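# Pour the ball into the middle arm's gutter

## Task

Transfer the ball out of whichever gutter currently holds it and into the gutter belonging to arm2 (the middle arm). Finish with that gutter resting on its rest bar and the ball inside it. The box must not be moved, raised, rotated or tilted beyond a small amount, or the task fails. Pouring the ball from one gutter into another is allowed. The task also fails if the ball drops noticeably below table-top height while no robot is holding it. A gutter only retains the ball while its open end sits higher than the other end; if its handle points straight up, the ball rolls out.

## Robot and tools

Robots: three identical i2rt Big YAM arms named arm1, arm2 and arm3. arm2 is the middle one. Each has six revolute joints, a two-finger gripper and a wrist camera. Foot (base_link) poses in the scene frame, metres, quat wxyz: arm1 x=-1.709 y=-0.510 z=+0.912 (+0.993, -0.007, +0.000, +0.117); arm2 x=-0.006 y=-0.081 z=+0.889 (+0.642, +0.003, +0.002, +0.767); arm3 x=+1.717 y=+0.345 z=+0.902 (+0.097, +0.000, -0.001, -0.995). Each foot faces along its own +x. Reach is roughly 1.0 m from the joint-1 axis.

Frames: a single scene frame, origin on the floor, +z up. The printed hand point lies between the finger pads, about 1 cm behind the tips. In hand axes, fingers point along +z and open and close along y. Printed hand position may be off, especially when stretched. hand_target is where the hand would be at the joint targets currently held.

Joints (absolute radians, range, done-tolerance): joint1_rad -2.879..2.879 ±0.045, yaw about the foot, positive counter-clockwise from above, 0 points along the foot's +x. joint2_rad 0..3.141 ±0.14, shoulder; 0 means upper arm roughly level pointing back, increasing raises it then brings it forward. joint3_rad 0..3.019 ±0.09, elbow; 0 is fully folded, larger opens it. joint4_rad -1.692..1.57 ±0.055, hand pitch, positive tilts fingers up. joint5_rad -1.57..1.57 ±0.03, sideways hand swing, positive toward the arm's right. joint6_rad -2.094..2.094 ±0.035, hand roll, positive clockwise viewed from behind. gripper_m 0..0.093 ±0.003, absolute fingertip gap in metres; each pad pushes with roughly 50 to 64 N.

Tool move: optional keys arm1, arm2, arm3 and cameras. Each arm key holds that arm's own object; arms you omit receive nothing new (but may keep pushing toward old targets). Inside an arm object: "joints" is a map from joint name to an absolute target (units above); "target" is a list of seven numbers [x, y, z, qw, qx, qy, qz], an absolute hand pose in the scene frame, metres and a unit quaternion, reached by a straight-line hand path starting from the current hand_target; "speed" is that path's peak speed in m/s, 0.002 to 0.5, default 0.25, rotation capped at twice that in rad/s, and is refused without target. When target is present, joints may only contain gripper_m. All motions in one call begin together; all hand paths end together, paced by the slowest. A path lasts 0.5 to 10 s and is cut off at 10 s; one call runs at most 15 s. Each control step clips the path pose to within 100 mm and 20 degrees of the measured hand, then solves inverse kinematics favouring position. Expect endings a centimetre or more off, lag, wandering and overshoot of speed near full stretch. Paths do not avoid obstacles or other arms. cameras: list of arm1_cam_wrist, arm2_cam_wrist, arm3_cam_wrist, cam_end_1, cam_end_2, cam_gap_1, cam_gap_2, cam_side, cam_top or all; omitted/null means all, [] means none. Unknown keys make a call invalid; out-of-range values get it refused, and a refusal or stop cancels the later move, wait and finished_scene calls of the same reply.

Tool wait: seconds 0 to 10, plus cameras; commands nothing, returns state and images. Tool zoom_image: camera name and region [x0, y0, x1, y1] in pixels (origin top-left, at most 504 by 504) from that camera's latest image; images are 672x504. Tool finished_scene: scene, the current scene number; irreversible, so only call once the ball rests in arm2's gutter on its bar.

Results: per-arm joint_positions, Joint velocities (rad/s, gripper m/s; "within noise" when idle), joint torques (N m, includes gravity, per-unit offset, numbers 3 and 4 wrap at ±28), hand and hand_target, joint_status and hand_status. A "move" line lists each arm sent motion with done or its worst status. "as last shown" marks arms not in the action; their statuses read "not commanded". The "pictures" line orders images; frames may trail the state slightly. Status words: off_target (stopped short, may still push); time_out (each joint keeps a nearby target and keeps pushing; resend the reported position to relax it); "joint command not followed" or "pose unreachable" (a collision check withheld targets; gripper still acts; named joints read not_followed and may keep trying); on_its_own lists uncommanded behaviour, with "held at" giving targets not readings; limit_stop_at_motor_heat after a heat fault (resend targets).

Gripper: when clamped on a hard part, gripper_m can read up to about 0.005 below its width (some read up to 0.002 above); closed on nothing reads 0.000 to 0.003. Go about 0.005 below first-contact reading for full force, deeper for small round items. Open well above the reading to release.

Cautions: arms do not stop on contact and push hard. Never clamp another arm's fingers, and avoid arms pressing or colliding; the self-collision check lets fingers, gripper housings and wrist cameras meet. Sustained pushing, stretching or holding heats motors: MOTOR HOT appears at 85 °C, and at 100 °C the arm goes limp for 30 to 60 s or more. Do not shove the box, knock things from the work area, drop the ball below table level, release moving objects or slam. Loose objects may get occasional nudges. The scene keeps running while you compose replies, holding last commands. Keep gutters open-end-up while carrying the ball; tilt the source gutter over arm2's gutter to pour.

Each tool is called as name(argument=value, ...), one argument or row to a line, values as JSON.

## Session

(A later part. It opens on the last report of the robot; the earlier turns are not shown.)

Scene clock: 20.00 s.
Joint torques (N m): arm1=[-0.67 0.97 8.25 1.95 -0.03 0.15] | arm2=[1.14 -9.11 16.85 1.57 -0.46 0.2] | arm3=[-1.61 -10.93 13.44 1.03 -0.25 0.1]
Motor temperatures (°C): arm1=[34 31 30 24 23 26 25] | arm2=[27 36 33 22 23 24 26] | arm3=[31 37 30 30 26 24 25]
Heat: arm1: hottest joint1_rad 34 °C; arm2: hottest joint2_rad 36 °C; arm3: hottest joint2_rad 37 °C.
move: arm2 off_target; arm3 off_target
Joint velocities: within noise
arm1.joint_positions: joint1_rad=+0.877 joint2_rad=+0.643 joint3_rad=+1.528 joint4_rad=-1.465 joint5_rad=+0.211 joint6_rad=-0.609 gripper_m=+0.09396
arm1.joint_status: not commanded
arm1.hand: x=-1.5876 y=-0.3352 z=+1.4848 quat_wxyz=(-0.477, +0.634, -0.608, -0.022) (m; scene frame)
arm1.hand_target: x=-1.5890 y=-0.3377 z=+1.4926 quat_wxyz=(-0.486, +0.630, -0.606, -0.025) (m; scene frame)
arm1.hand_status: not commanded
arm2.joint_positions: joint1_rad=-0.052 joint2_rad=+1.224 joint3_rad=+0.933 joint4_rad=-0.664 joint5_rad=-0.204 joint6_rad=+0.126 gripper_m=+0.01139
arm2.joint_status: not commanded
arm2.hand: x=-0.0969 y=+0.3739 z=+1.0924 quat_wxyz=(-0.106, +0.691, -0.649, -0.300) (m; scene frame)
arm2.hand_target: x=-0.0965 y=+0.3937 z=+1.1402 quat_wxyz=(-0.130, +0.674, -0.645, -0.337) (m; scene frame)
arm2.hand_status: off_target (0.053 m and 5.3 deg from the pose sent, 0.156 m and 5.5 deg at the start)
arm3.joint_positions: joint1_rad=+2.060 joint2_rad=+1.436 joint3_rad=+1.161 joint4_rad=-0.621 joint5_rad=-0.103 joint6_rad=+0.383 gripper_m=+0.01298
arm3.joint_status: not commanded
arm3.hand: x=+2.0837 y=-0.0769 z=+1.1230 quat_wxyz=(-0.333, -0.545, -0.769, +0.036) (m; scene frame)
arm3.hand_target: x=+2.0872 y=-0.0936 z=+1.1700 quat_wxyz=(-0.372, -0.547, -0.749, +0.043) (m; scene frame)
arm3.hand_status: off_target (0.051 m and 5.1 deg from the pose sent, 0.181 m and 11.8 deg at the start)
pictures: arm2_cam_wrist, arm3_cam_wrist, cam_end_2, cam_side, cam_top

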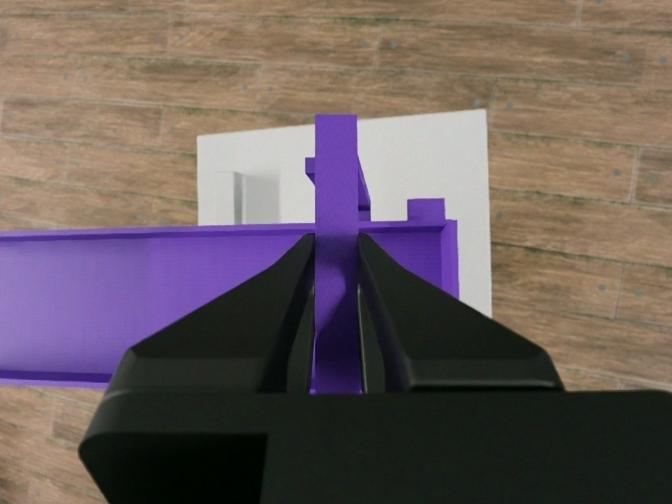

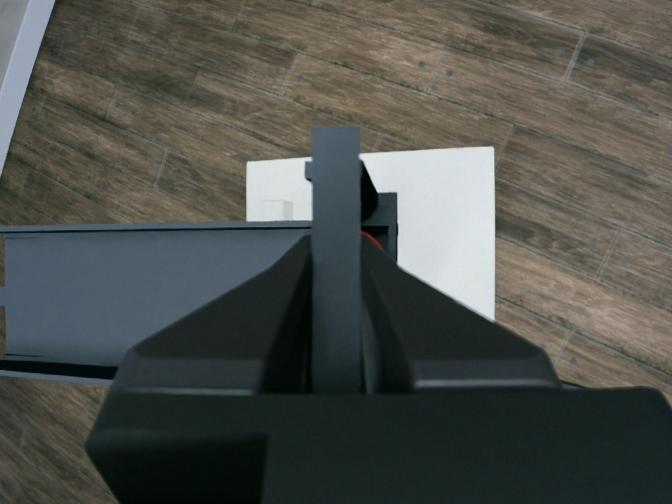

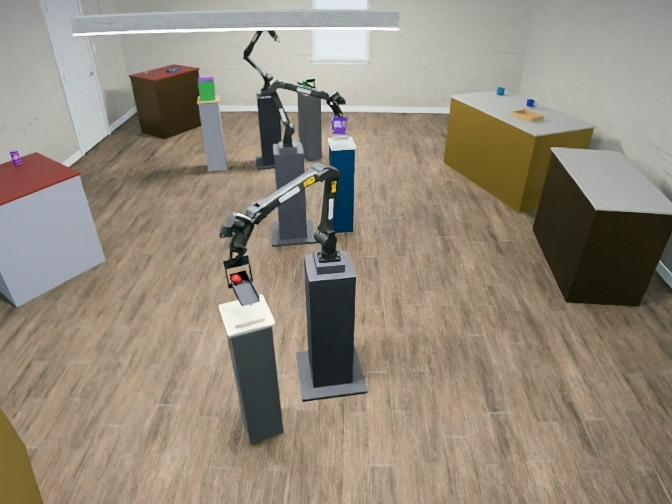

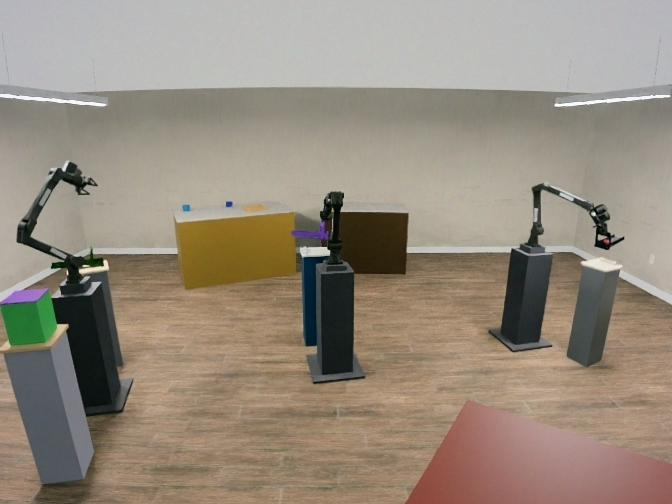

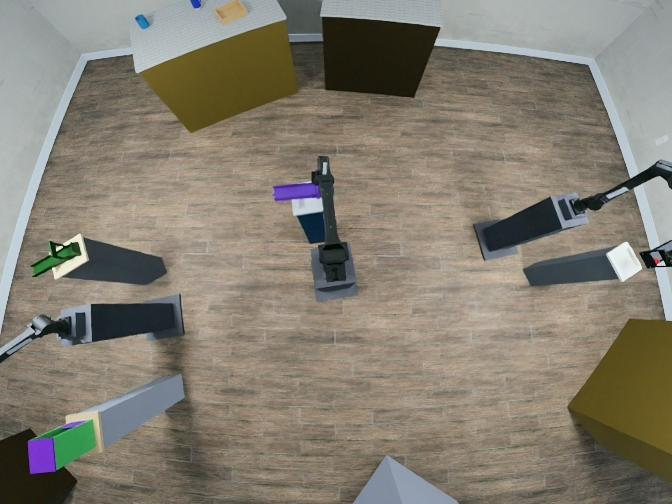

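move(
  arm3={"target":[1.70,-0.20,1.25,0.3269,0.7924,0.4823,-0.1823],"speed":0.15},
  arm2={"target":[0.33,0.38,1.19,0.2413,-0.3222,0.8698,0.2861],"speed":0.2},
  cameras=["arm3_cam_wrist"],
)

move(
  arm3={"target":[1.23,0.0,1.26,0.2322,0.9167,0.1423,-0.2935],"speed":0.15},
  arm2={"target":[0.773,-0.005,1.15,0.3682,0.3053,0.8759,0.0669],"speed":0.2},
  cameras=["arm3_cam_wrist","cam_top"],
)

move(
  arm3={"target":[1.01,0.355,1.32,-0.0669,-0.8759,0.3053,0.3682],"speed":0.15},
  cameras=["arm3_cam_wrist","cam_gap_2","cam_end_2","cam_top"],
)

zoom_image(
  camera="cam_gap_2",
  region=[250, 70, 500, 370],
)

zoom_image(
  camera="cam_end_2",
  region=[260, 90, 370, 200],
)

Scene clock: 24.27 s.
Joint torques (N m): arm1=[-0.67 0.91 8.25 1.94 -0.03 0.15] | arm2=[1.44 -10.52 17.62 1.66 -0.36 0.2] | arm3=[-1.03 -8.35 14.23 1.05 -0.12 0.09]
Motor temperatures (°C): arm1=[34 31 30 24 23 26 25] | arm2=[27 36 35 22 23 24 26] | arm3=[31 37 30 30 26 24 25]
Heat: arm1: hottest joint1_rad 34 °C; arm2: hottest joint2_rad 36 °C; arm3: hottest joint2_rad 37 °C.
move: arm2 off_target; arm3 off_target
Joint velocities: within noise
arm1: as last shown
arm2.joint_positions: joint1_rad=-0.874 joint2_rad=+1.393 joint3_rad=+1.222 joint4_rad=-0.742 joint5_rad=-0.235 joint6_rad=+0.227 gripper_m=+0.01145
arm2.joint_status: not commanded
arm2.hand: x=+0.3154 y=+0.3627 z=+1.1465 quat_wxyz=(-0.212, +0.333, -0.880, -0.264) (m; scene frame)
arm2.hand_target: x=+0.3279 y=+0.3771 z=+1.1901 quat_wxyz=(-0.242, +0.322, -0.869, -0.287) (m; scene frame)
arm2.hand_status: off_target (0.049 m and 4.5 deg from the pose sent, 0.438 m and 52.1 deg at the start)
arm3.joint_positions: joint1_rad=+1.336 joint2_rad=+1.322 joint3_rad=+1.266 joint4_rad=-0.829 joint5_rad=-0.059 joint6_rad=+0.431 gripper_m=+0.01300
arm3.joint_status: not commanded
arm3.hand: x=+1.7053 y=-0.1853 z=+1.2062 quat_wxyz=(-0.296, -0.797, -0.500, +0.165) (m; scene frame)
arm3.hand_target: x=+1.7001 y=-0.1971 z=+1.2498 quat_wxyz=(-0.327, -0.792, -0.482, +0.183) (m; scene frame)
arm3.hand_status: off_target (0.047 m and 4.6 deg from the pose sent, 0.422 m and 46.8 deg at the start)
pictures: arm3_cam_wrist

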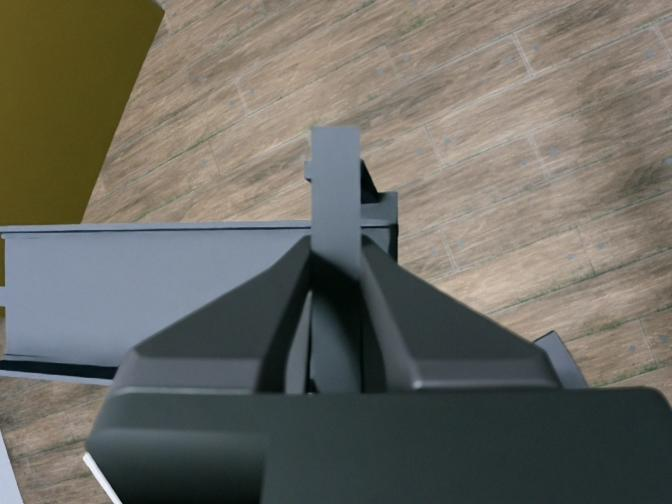

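Scene clock: 28.77 s.
Joint torques (N m): arm1=[-0.73 0.97 8.24 1.94 -0.03 0.15] | arm2=[1.9 -19.72 17.8 1.76 0.14 0.21] | arm3=[-0.97 -10.58 14.12 1.02 -0.22 -0.11]
Motor temperatures (°C): arm1=[34 31 31 24 23 26 25] | arm2=[27 36 36 22 23 24 26] | arm3=[31 37 31 30 26 24 26]
Heat: arm1: hottest joint1_rad 34 °C; arm2: hottest joint2_rad 36 °C; arm3: hottest joint2_rad 37 °C.
move: arm2 off_target; arm3 off_target
Joint velocities: within noise
arm1: as last shown
arm2.joint_positions: joint1_rad=-1.606 joint2_rad=+1.965 joint3_rad=+1.848 joint4_rad=-0.790 joint5_rad=+0.205 joint6_rad=+0.707 gripper_m=+0.01153
arm2.joint_status: not commanded
arm2.hand: x=+0.7512 y=-0.0086 z=+1.1024 quat_wxyz=(-0.332, -0.295, -0.895, -0.045) (m; scene frame)
arm2.hand_target: x=+0.7687 y=-0.0056 z=+1.1502 quat_wxyz=(-0.368, -0.305, -0.876, -0.068) (m; scene frame)
arm2.hand_status: off_target (0.052 m and 5.5 deg from the pose sent, 0.587 m and 80.3 deg at the start)
arm3.joint_positions: joint1_rad=+0.384 joint2_rad=+1.465 joint3_rad=+1.440 joint4_rad=-0.871 joint5_rad=-0.170 joint6_rad=+0.328 gripper_m=+0.01300
arm3.joint_status: not commanded
arm3.hand: x=+1.2443 y=+0.0031 z=+1.2174 quat_wxyz=(-0.217, -0.929, -0.145, +0.262) (m; scene frame)
arm3.hand_target: x=+1.2324 y=+0.0015 z=+1.2598 quat_wxyz=(-0.232, -0.916, -0.142, +0.294) (m; scene frame)
arm3.hand_status: off_target (0.045 m and 4.2 deg from the pose sent, 0.513 m and 46.5 deg at the start)
pictures: arm3_cam_wrist, cam_top

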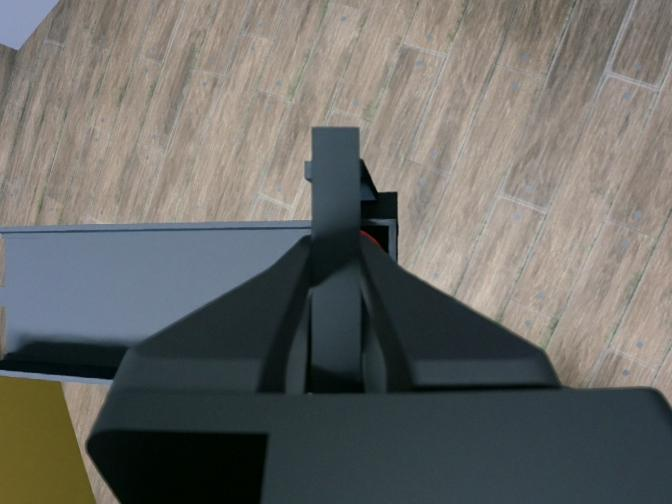

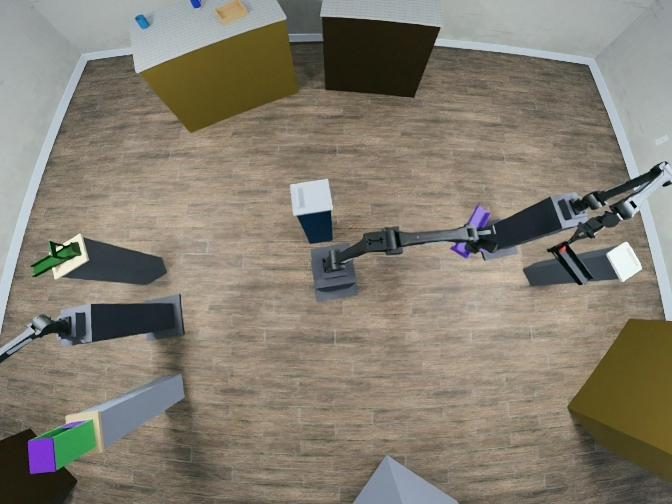

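Scene clock: 33.03 s.
Joint torques (N m): arm1=[-0.67 0.97 8.25 1.94 -0.03 0.16] | arm2=[1.73 -19.6 17.77 1.7 0.12 0.21] | arm3=[-0.97 -14.74 13.96 1.13 0.12 0.08]
Motor temperatures (°C): arm1=[34 31 31 24 23 25 25] | arm2=[27 36 37 22 23 24 26] | arm3=[31 37 32 30 26 24 26]
Heat: arm1: hottest joint1_rad 34 °C; arm2: hottest joint3_rad 37 °C; arm3: hottest joint2_rad 37 °C.
move: arm3 off_target
Joint velocities: within noise
arm1: as last shown
arm2.joint_positions: joint1_rad=-1.606 joint2_rad=+1.965 joint3_rad=+1.848 joint4_rad=-0.790 joint5_rad=+0.205 joint6_rad=+0.708 gripper_m=+0.01153
arm2.joint_status: not commanded
arm2.hand: x=+0.7514 y=-0.0086 z=+1.1028 quat_wxyz=(-0.332, -0.295, -0.895, -0.045) (m; scene frame)
arm2.hand_target: x=+0.7688 y=-0.0056 z=+1.1505 quat_wxyz=(-0.369, -0.305, -0.876, -0.068) (m; scene frame)
arm2.hand_status: not commanded
arm3.joint_positions: joint1_rad=-0.167 joint2_rad=+1.796 joint3_rad=+2.003 joint4_rad=-1.096 joint5_rad=+0.121 joint6_rad=+0.619 gripper_m=+0.01300
arm3.joint_status: not commanded
arm3.hand: x=+1.0164 y=+0.3483 z=+1.2752 quat_wxyz=(-0.053, -0.894, +0.294, +0.335) (m; scene frame)
arm3.hand_target: x=+1.0129 y=+0.3548 z=+1.3194 quat_wxyz=(-0.067, -0.876, +0.305, +0.369) (m; scene frame)
arm3.hand_status: off_target (0.046 m and 4.8 deg from the pose sent, 0.435 m and 56.6 deg at the start)
pictures: arm3_cam_wrist, cam_end_2, cam_gap_2, cam_top

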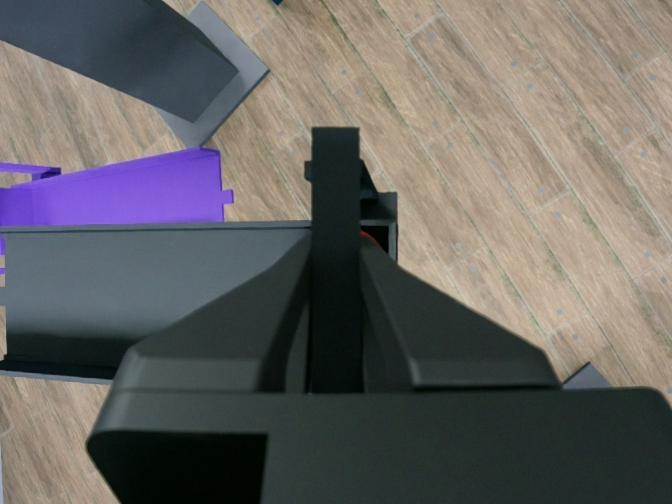

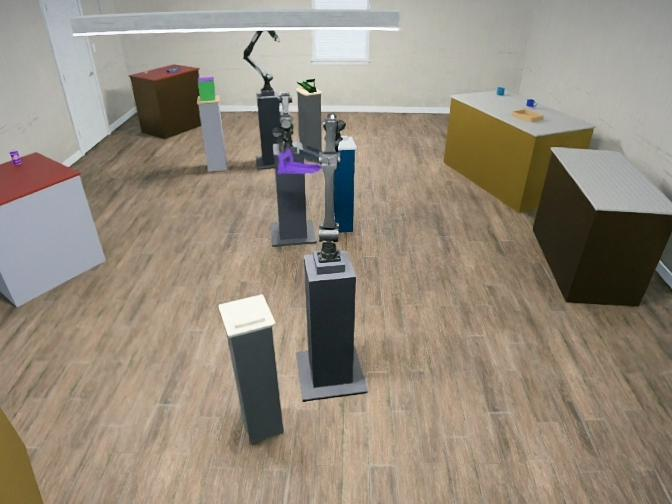

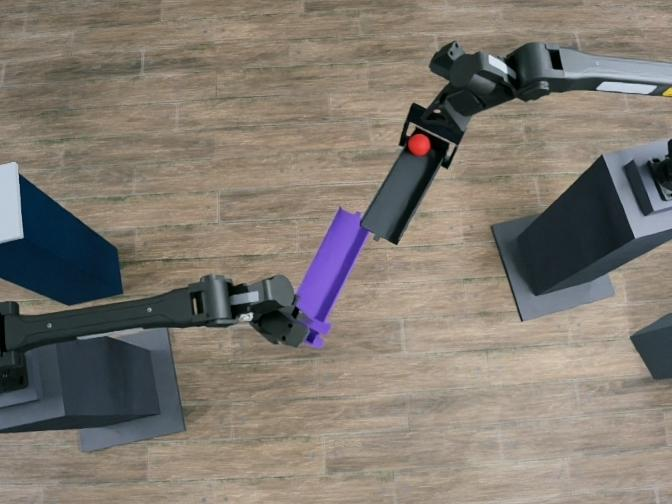

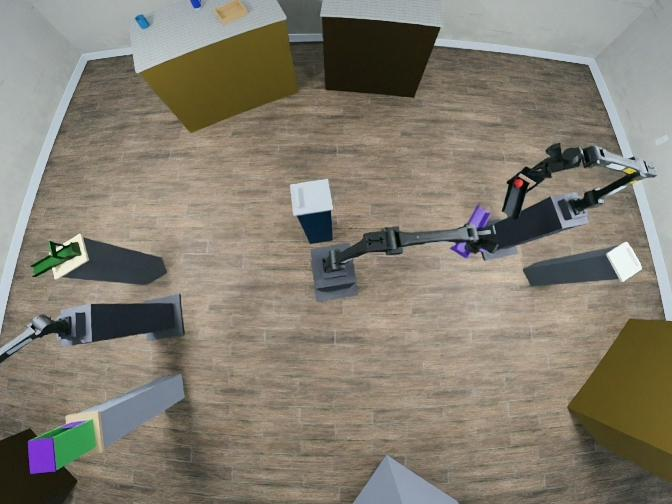

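Scaled by 1.680 from the camera's 672x504 image, which has a finer 960x720 frame.

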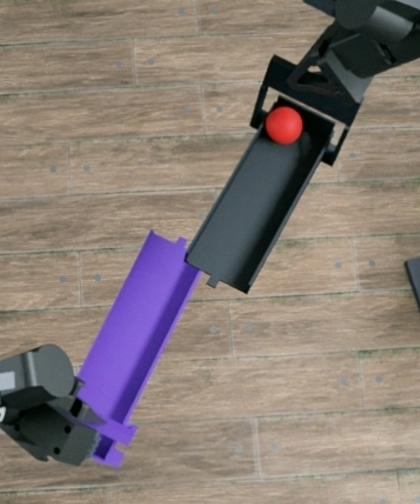

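Scaled by 4.582 from the camera's 672x504 image, which has a finer 960x720 frame.

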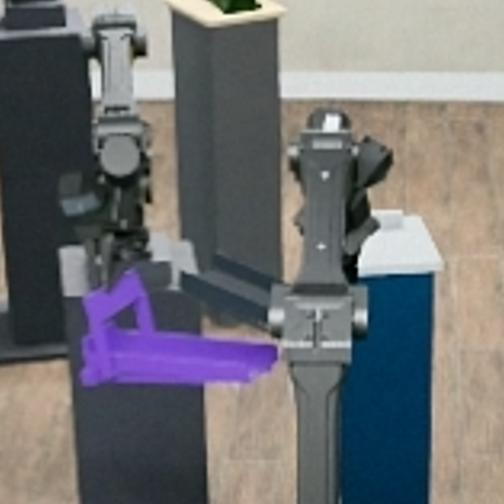

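move(
  arm3={"target":[0.938,0.30,1.305,-0.0193,-0.8877,0.2902,0.3578],"speed":0.08},
  cameras=["arm3_cam_wrist","cam_gap_2","cam_end_2"],
)

zoom_image(
  camera="cam_gap_2",
  region=[250, 70, 500, 370],
)

zoom_image(
  camera="cam_end_2",
  region=[260, 90, 370, 200],
)

Scene clock: 37.23 s.
Joint torques (N m): arm1=[-0.73 1.03 8.24 1.95 -0.03 0.15] | arm2=[1.61 -19.55 17.8 1.76 0.13 0.21] | arm3=[1.08 -18.43 13.24 0.91 0.24 0.09]
Motor temperatures (°C): arm1=[34 31 31 24 23 25 25] | arm2=[27 36 38 22 23 24 27] | arm3=[31 37 33 30 26 24 26]
Heat: arm1: hottest joint1_rad 34 °C; arm2: hottest joint3_rad 38 °C; arm3: hottest joint2_rad 37 °C.
move: arm3 off_target
Joint velocities: within noise
arm1, arm2: as last shown
arm3.joint_positions: joint1_rad=-0.093 joint2_rad=+2.143 joint3_rad=+2.529 joint4_rad=-1.334 joint5_rad=+0.247 joint6_rad=+0.635 gripper_m=+0.01299
arm3.joint_status: not commanded
arm3.hand: x=+0.9387 y=+0.3095 z=+1.2624 quat_wxyz=(-0.001, -0.901, +0.286, +0.326) (m; scene frame)
arm3.hand_target: x=+0.9406 y=+0.3003 z=+1.3044 quat_wxyz=(-0.020, -0.887, +0.290, +0.358) (m; scene frame)
arm3.hand_status: off_target (0.044 m and 4.5 deg from the pose sent, 0.097 m and 4.8 deg at the start)
pictures: arm3_cam_wrist, cam_end_2, cam_gap_2

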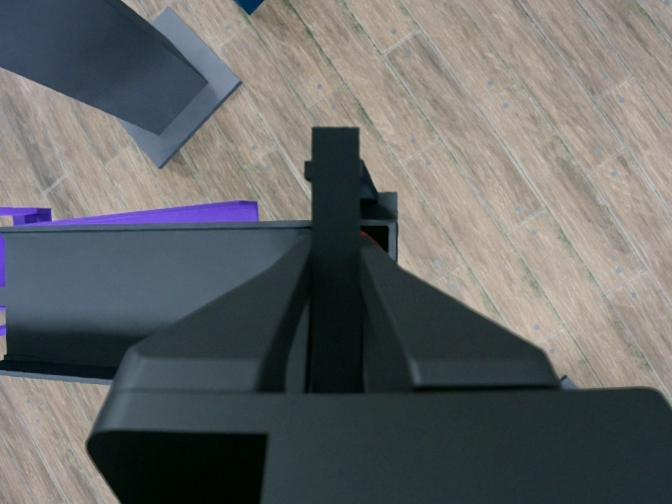

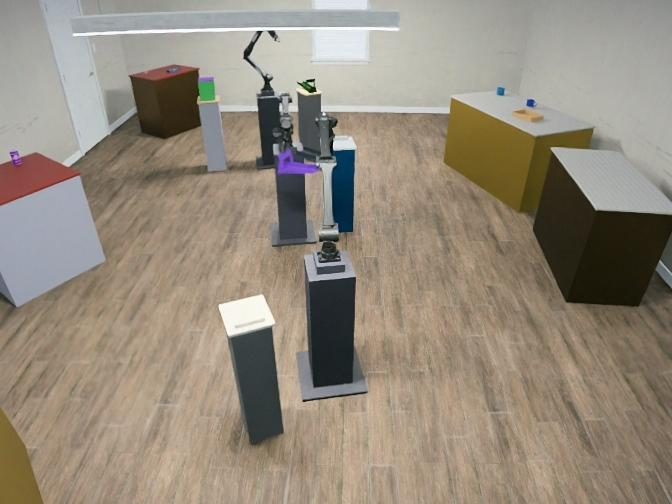

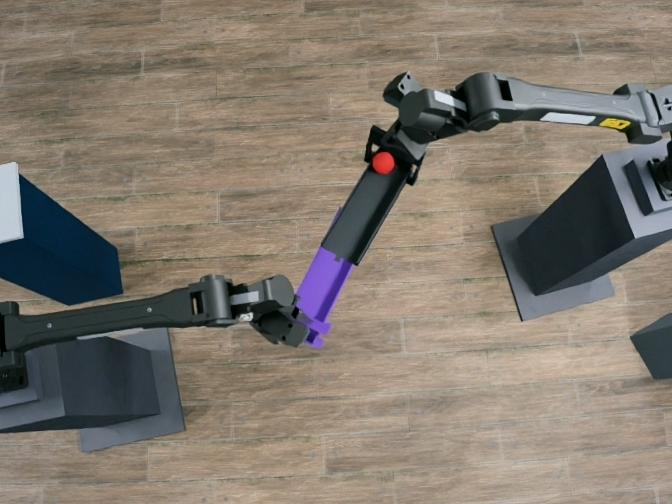

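Scaled by 1.680 from the camera's 672x504 image, which has a finer 960x720 frame.

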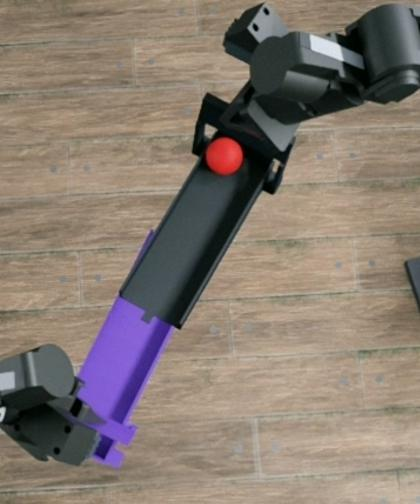

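Scaled by 4.582 from the camera's 672x504 image, which has a finer 960x720 frame.

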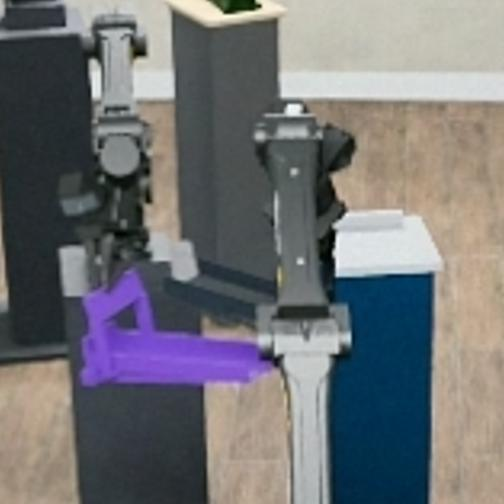

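move(
  arm3={"target":[0.938,0.30,1.285,0.1389,-0.9089,0.2343,0.3158],"speed":0.06},
  cameras=["arm2_cam_wrist","cam_gap_2","cam_end_2"],
)

zoom_image(
  camera="cam_gap_2",
  region=[250, 70, 500, 370],
)

zoom_image(
  camera="cam_end_2",
  region=[260, 90, 370, 200],
)

Scene clock: 41.43 s.
Joint torques (N m): arm1=[-0.73 1.08 8.25 1.94 -0.02 0.16] | arm2=[1.67 -20.07 17.76 1.85 0.03 0.19] | arm3=[1.38 -18.84 12.12 0.65 0.5 -0.18]
Motor temperatures (°C): arm1=[34 31 31 24 23 25 25] | arm2=[27 37 39 22 23 24 27] | arm3=[31 37 33 30 26 24 26]
Heat: arm1: hottest joint1_rad 34 °C; arm2: hottest joint3_rad 39 °C; arm3: hottest joint2_rad 37 °C.
move: arm3 off_target
Joint velocities: within noise
arm1: as last shown
arm2.joint_positions: joint1_rad=-1.606 joint2_rad=+1.972 joint3_rad=+1.848 joint4_rad=-0.794 joint5_rad=+0.208 joint6_rad=+0.709 gripper_m=+0.01150
arm2.joint_status: not commanded
arm2.hand: x=+0.7512 y=-0.0090 z=+1.0975 quat_wxyz=(-0.328, -0.296, -0.896, -0.042) (m; scene frame)
arm2.hand_target: x=+0.7688 y=-0.0055 z=+1.1505 quat_wxyz=(-0.369, -0.305, -0.876, -0.068) (m; scene frame)
arm2.hand_status: not commanded
arm3.joint_positions: joint1_rad=-0.044 joint2_rad=+2.344 joint3_rad=+2.868 joint4_rad=-1.574 joint5_rad=+0.496 joint6_rad=+0.514 gripper_m=+0.01300
arm3.joint_status: not commanded
arm3.hand: x=+0.9363 y=+0.3113 z=+1.2519 quat_wxyz=(+0.142, -0.910, +0.232, +0.313) (m; scene frame)
arm3.hand_target: x=+0.9404 y=+0.3006 z=+1.2838 quat_wxyz=(+0.132, -0.903, +0.227, +0.340) (m; scene frame)
arm3.hand_status: off_target (0.035 m and 0.5 deg from the pose sent, 0.025 m and 17.2 deg at the start; a joint's target at an end of its range on 41 of 105 steps)
pictures: arm2_cam_wrist, cam_end_2, cam_gap_2

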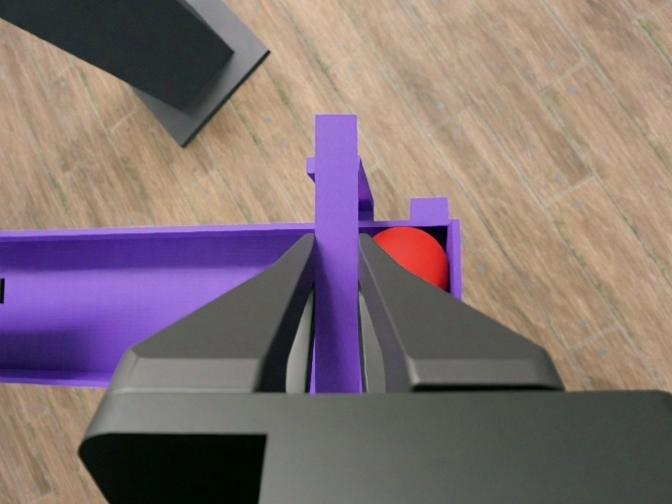

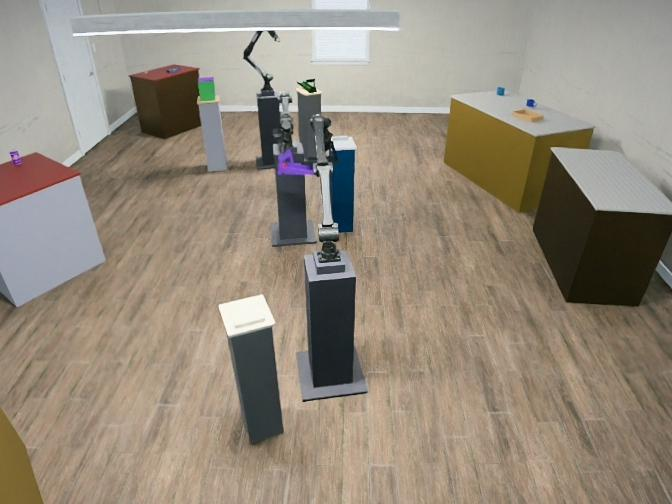

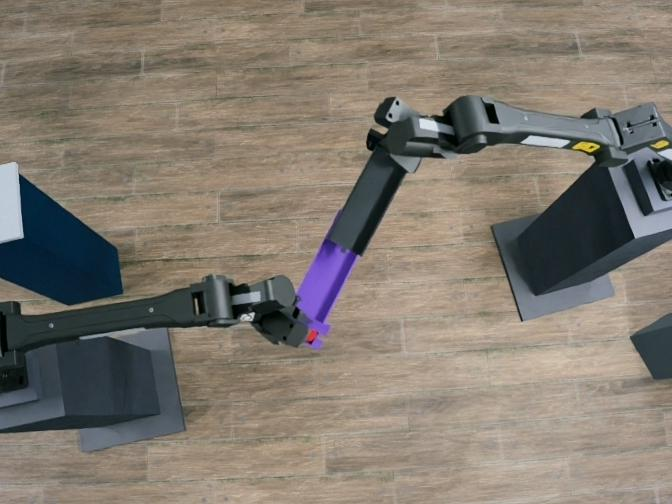

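Scaled by 1.680 from the camera's 672x504 image, which has a finer 960x720 frame.

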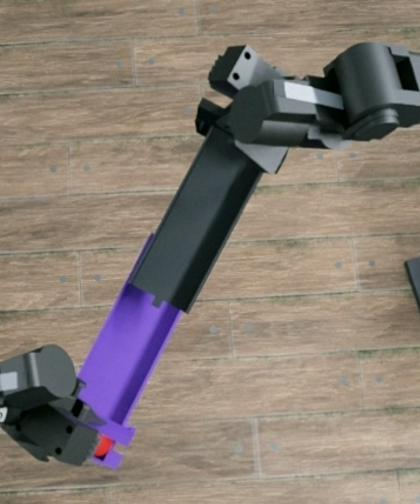

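Scaled by 4.582 from the camera's 672x504 image, which has a finer 960x720 frame.

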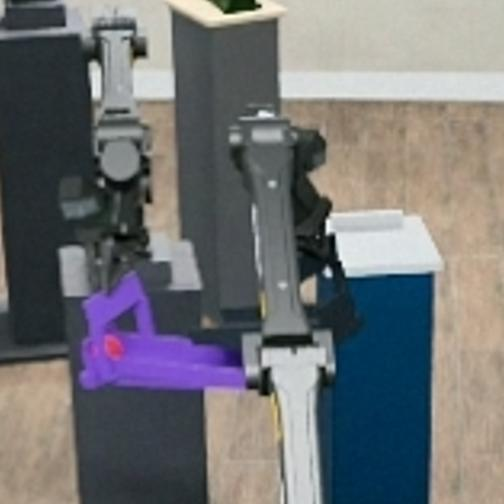

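move(
  arm3={"target":[1.06,0.46,1.36,-0.0669,-0.8759,0.3053,0.3682],"speed":0.2},
  cameras=["arm2_cam_wrist"],
)

move(
  arm2={"target":[0.33,0.38,1.19,0.2413,-0.3222,0.8698,0.2861],"speed":0.15},
  cameras=["arm2_cam_wrist"],
)

move(
  arm2={"target":[-0.099,0.405,1.14,0.1298,-0.6741,0.6452,0.3363],"speed":0.15},
  cameras=["arm2_cam_wrist"],
)

move(
  arm2={"target":[-0.103,0.398,1.03,0.149,-0.6818,0.6401,0.3212],"speed":0.1},
  cameras=["arm2_cam_wrist","cam_side"],
)

zoom_image(
  camera="cam_side",
  region=[282, 190, 362, 270],
)

Scene clock: 44.20 s.
Joint torques (N m): arm1=[-0.67 0.97 8.24 1.92 -0.03 0.15] | arm2=[1.85 -20.37 17.73 1.89 0.02 0.21] | arm3=[-0.62 -15.21 9.46 2.43 -0.15 -0.17]
Motor temperatures (°C): arm1=[34 31 31 24 23 25 25] | arm2=[27 37 40 22 23 24 27] | arm3=[31 37 33 30 26 24 26]
Heat: arm1: hottest joint1_rad 34 °C; arm2: hottest joint3_rad 40 °C; arm3: hottest joint2_rad 37 °C.
move: arm3 off_target
Joint velocities: within noise
arm1, arm2: as last shown
arm3.joint_positions: joint1_rad=-0.362 joint2_rad=+1.735 joint3_rad=+2.060 joint4_rad=-1.202 joint5_rad=-0.005 joint6_rad=+0.506 gripper_m=+0.01293
arm3.joint_status: not commanded
arm3.hand: x=+1.0569 y=+0.4578 z=+1.3278 quat_wxyz=(-0.061, -0.888, +0.311, +0.335) (m; scene frame)
arm3.hand_target: x=+1.0611 y=+0.4597 z=+1.3599 quat_wxyz=(-0.067, -0.876, +0.305, +0.368) (m; scene frame)
arm3.hand_status: off_target (0.032 m and 4.2 deg from the pose sent, 0.222 m and 26.4 deg at the start)
pictures: arm2_cam_wrist

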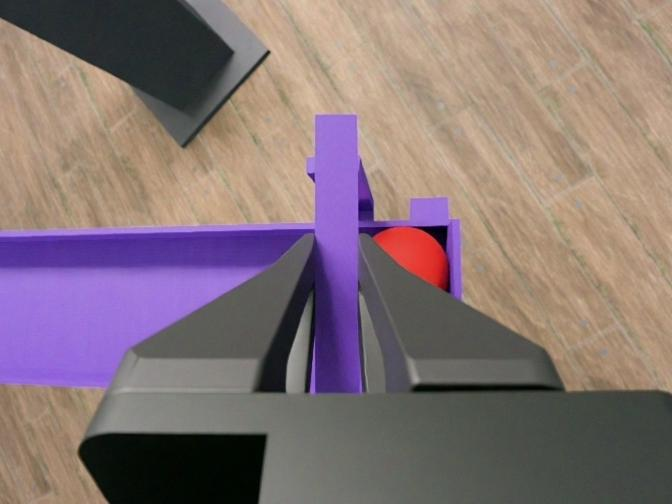

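Scene clock: 49.40 s.
Joint torques (N m): arm1=[-0.62 0.97 8.24 1.94 -0.03 0.15] | arm2=[1.9 -13.39 13.96 1.8 -0.4 -0.13] | arm3=[-0.5 -15.21 9.5 2.41 -0.15 -0.16]
Motor temperatures (°C): arm1=[34 31 31 24 23 25 25] | arm2=[27 37 40 22 23 24 27] | arm3=[31 38 33 30 26 24 26]
Heat: arm1: hottest joint1_rad 34 °C; arm2: hottest joint3_rad 40 °C; arm3: hottest joint2_rad 38 °C.
move: arm2 off_target
Joint velocities: within noise
arm1, arm3: as last shown
arm2.joint_positions: joint1_rad=-0.876 joint2_rad=+1.426 joint3_rad=+1.269 joint4_rad=-0.745 joint5_rad=-0.232 joint6_rad=+0.261 gripper_m=+0.01142
arm2.joint_status: not commanded
arm2.hand: x=+0.3268 y=+0.3740 z=+1.1538 quat_wxyz=(-0.214, +0.318, -0.884, -0.269) (m; scene frame)
arm2.hand_target: x=+0.3291 y=+0.3790 z=+1.1899 quat_wxyz=(-0.241, +0.322, -0.870, -0.286) (m; scene frame)
arm2.hand_status: off_target (0.037 m and 4.0 deg from the pose sent, 0.581 m and 78.4 deg at the start)
arm3.joint_positions: joint1_rad=-0.362 joint2_rad=+1.735 joint3_rad=+2.060 joint4_rad=-1.201 joint5_rad=-0.005 joint6_rad=+0.506 gripper_m=+0.01293
arm3.hand: x=+1.0568 y=+0.4578 z=+1.3278 quat_wxyz=(-0.061, -0.888, +0.311, +0.335) (m; scene frame)
pictures: arm2_cam_wrist

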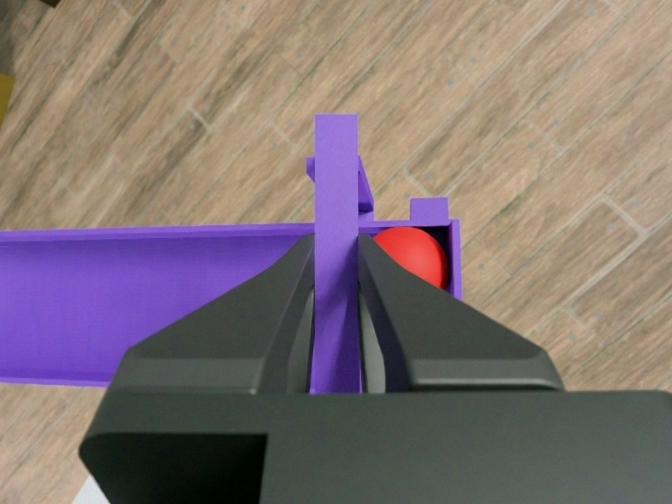

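Scene clock: 53.00 s.
Joint torques (N m): arm1=[-0.73 1.03 8.24 1.94 -0.03 0.15] | arm2=[1.79 -8.23 12.9 2.82 -0.29 -0.13] | arm3=[-0.56 -15.38 9.48 2.4 -0.15 -0.16]
Motor temperatures (°C): arm1=[34 31 31 24 23 25 25] | arm2=[26 37 40 22 23 24 27] | arm3=[31 38 34 30 26 24 26]
Heat: arm1: hottest joint1_rad 34 °C; arm2: hottest joint3_rad 40 °C; arm3: hottest joint2_rad 38 °C.
move: arm2 off_target
Joint velocities: within noise
arm1.joint_positions: joint1_rad=+0.877 joint2_rad=+0.643 joint3_rad=+1.528 joint4_rad=-1.465 joint5_rad=+0.211 joint6_rad=-0.609 gripper_m=+0.09396
arm1.joint_status: not commanded
arm1.hand: x=-1.5876 y=-0.3352 z=+1.4848 quat_wxyz=(-0.477, +0.634, -0.608, -0.022) (m; scene frame)
arm1.hand_target: x=-1.5890 y=-0.3377 z=+1.4926 quat_wxyz=(-0.486, +0.630, -0.606, -0.025) (m; scene frame)
arm1.hand_status: not commanded
arm2.joint_positions: joint1_rad=-0.058 joint2_rad=+1.240 joint3_rad=+1.002 joint4_rad=-0.683 joint5_rad=-0.204 joint6_rad=+0.161 gripper_m=+0.01137
arm2.joint_status: not commanded
arm2.hand: x=-0.0960 y=+0.3923 z=+1.1179 quat_wxyz=(-0.112, +0.675, -0.658, -0.314) (m; scene frame)
arm2.hand_target: x=-0.0988 y=+0.4040 z=+1.1401 quat_wxyz=(-0.130, +0.674, -0.645, -0.336) (m; scene frame)
arm2.hand_status: off_target (0.026 m and 3.6 deg from the pose sent, 0.427 m and 51.1 deg at the start)
arm3: as last shown
pictures: arm2_cam_wrist

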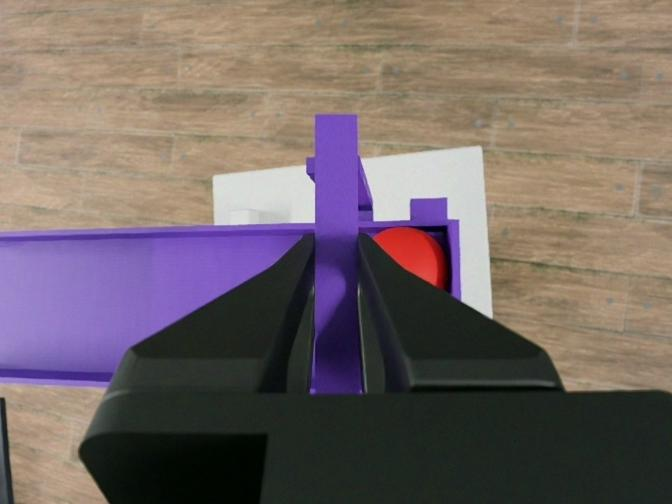

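Scene clock: 54.87 s.
Joint torques (N m): arm1=[-0.67 0.97 8.25 1.94 -0.03 0.15] | arm2=[2.14 -8.64 10.61 2.84 -0.23 -0.14] | arm3=[-0.62 -15.33 9.51 2.43 -0.15 -0.16]
Motor temperatures (°C): arm1=[34 31 31 24 23 25 24] | arm2=[26 37 40 22 23 24 27] | arm3=[31 38 34 30 26 24 26]
Heat: arm1: hottest joint1_rad 34 °C; arm2: hottest joint3_rad 40 °C; arm3: hottest joint2_rad 38 °C.
move: arm2 off_target
Joint velocities: within noise
arm1, arm3: as last shown
arm2.joint_positions: joint1_rad=-0.035 joint2_rad=+1.336 joint3_rad=+0.796 joint4_rad=-0.370 joint5_rad=-0.147 joint6_rad=+0.149 gripper_m=+0.01138
arm2.joint_status: not commanded
arm2.hand: x=-0.0976 y=+0.3882 z=+1.0159 quat_wxyz=(-0.136, +0.681, -0.653, -0.304) (m; scene frame)
arm2.hand_target: x=-0.1029 y=+0.3976 z=+1.0302 quat_wxyz=(-0.149, +0.682, -0.640, -0.321) (m; scene frame)
arm2.hand_status: off_target (0.018 m and 2.9 deg from the pose sent, 0.088 m and 4.8 deg at the start)
pictures: arm2_cam_wrist, cam_side

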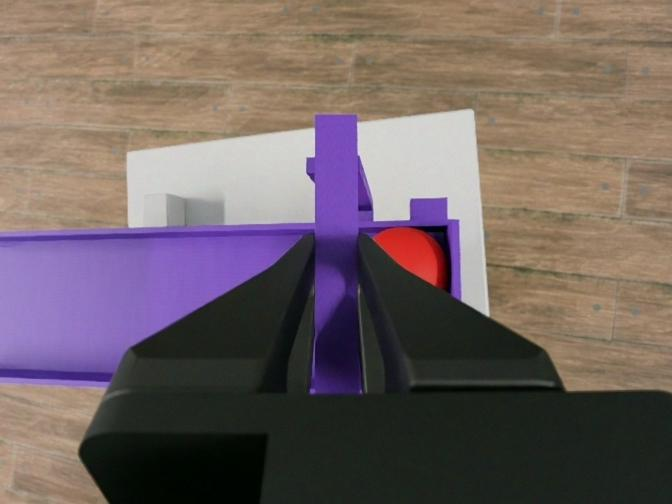

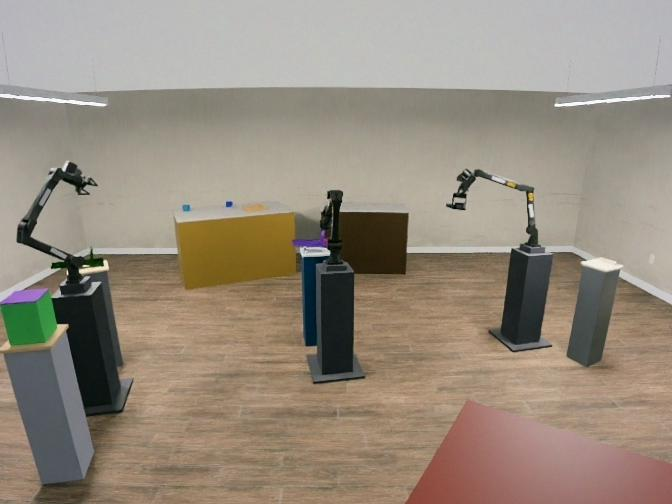

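Scaled by 6.300 from the camera's 672x504 image, which has a finer 960x720 frame.

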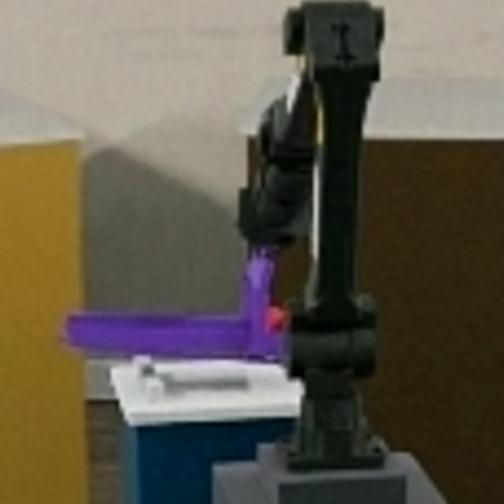

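move(
  arm2={"target":[-0.105,0.403,0.999,0.168,-0.6896,0.635,0.3058],"speed":0.04},
  cameras=[],
)

move(
  arm2={"target":[-0.103,0.401,0.988,0.168,-0.6896,0.635,0.3058],"speed":0.03},
  cameras=["arm2_cam_wrist","cam_side","cam_end_2"],
)

zoom_image(
  camera="cam_side",
  region=[282, 190, 362, 270],
)

Scene clock: 56.73 s.
Joint torques (N m): arm1=[-0.67 0.91 8.25 1.95 -0.02 0.16] | arm2=[2.32 -8.82 9.73 2.76 -0.14 -0.15] | arm3=[-0.5 -15.27 9.5 2.41 -0.15 -0.16]
Motor temperatures (°C): arm1=[34 31 31 24 23 25 24] | arm2=[26 37 40 22 23 24 27] | arm3=[31 38 34 30 26 24 26]
Heat: arm1: hottest joint1_rad 34 °C; arm2: hottest joint3_rad 40 °C; arm3: hottest joint2_rad 38 °C.
move: arm2 off_target
Joint velocities: within noise
arm1, arm3: as last shown
arm2.joint_positions: joint1_rad=-0.015 joint2_rad=+1.395 joint3_rad=+0.772 joint4_rad=-0.278 joint5_rad=-0.095 joint6_rad=+0.133 gripper_m=+0.01138
arm2.joint_status: not commanded
arm2.hand: x=-0.0998 y=+0.3951 z=+0.9905 quat_wxyz=(-0.158, +0.687, -0.646, -0.293) (m; scene frame)
arm2.hand_target: x=-0.1049 y=+0.4028 z=+0.9992 quat_wxyz=(-0.168, +0.689, -0.635, -0.306) (m; scene frame)
arm2.hand_status: off_target (0.013 m and 2.3 deg from the pose sent, 0.024 m and 4.3 deg at the start)
pictures: none
No camera images: "cameras" was empty.

Scene clock: 57.73 s.
Joint torques (N m): arm1=[-0.67 0.97 8.24 1.96 -0.03 0.16] | arm2=[2.08 -8 9.06 2.55 -0.17 -0.19] | arm3=[-0.56 -15.33 9.5 2.4 -0.16 -0.17]
Motor temperatures (°C): arm1=[34 31 31 24 23 25 24] | arm2=[26 37 40 22 23 24 27] | arm3=[31 38 34 30 26 24 26]
Heat: arm1: hottest joint1_rad 34 °C; arm2: hottest joint3_rad 40 °C; arm3: hottest joint2_rad 38 °C.
move: arm2 done
Joint velocities: within noise
arm1, arm3: as last shown
arm2.joint_positions: joint1_rad=-0.015 joint2_rad=+1.403 joint3_rad=+0.758 joint4_rad=-0.238 joint5_rad=-0.097 joint6_rad=+0.132 gripper_m=+0.01138
arm2.joint_status: not commanded
arm2.hand: x=-0.1004 y=+0.3965 z=+0.9866 quat_wxyz=(-0.162, +0.685, -0.643, -0.301) (m; scene frame)
arm2.hand_target: x=-0.1029 y=+0.4009 z=+0.9880 quat_wxyz=(-0.168, +0.689, -0.635, -0.306) (m; scene frame)
arm2.hand_status: done (0.005 m and 1.4 deg from the pose sent, 0.007 m and 2.3 deg at the start)
pictures: arm2_cam_wrist, cam_end_2, cam_side

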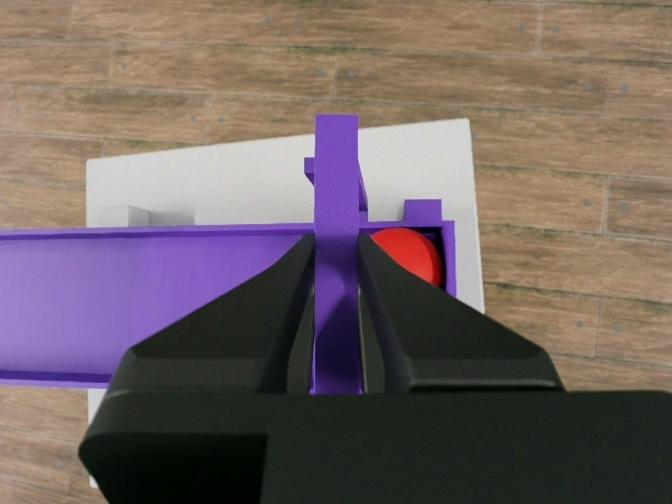

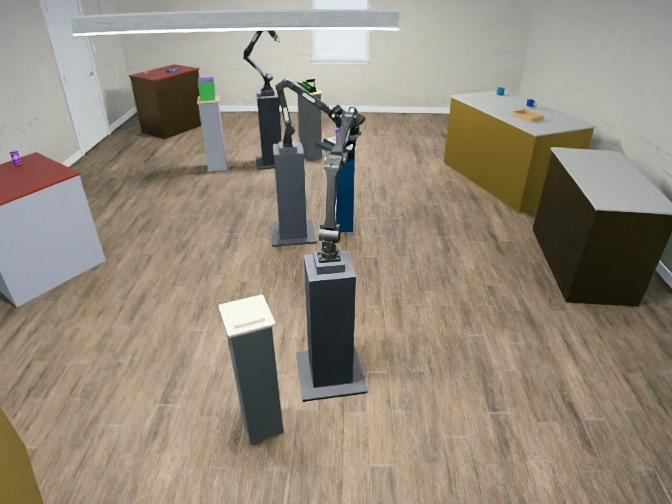

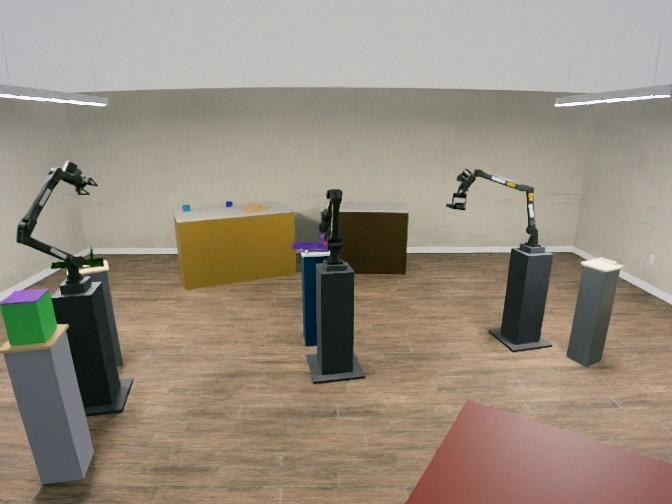

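Scaled by 6.300 from the camera's 672x504 image, which has a finer 960x720 frame.

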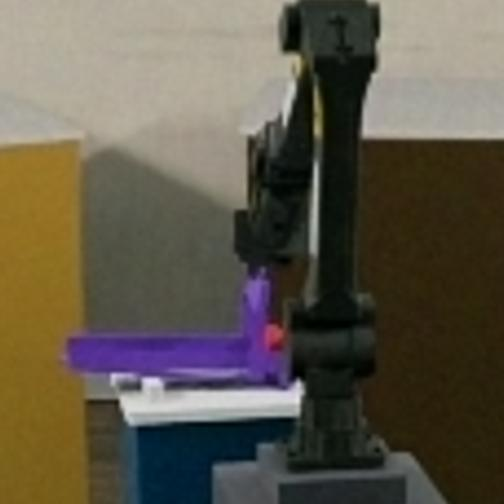

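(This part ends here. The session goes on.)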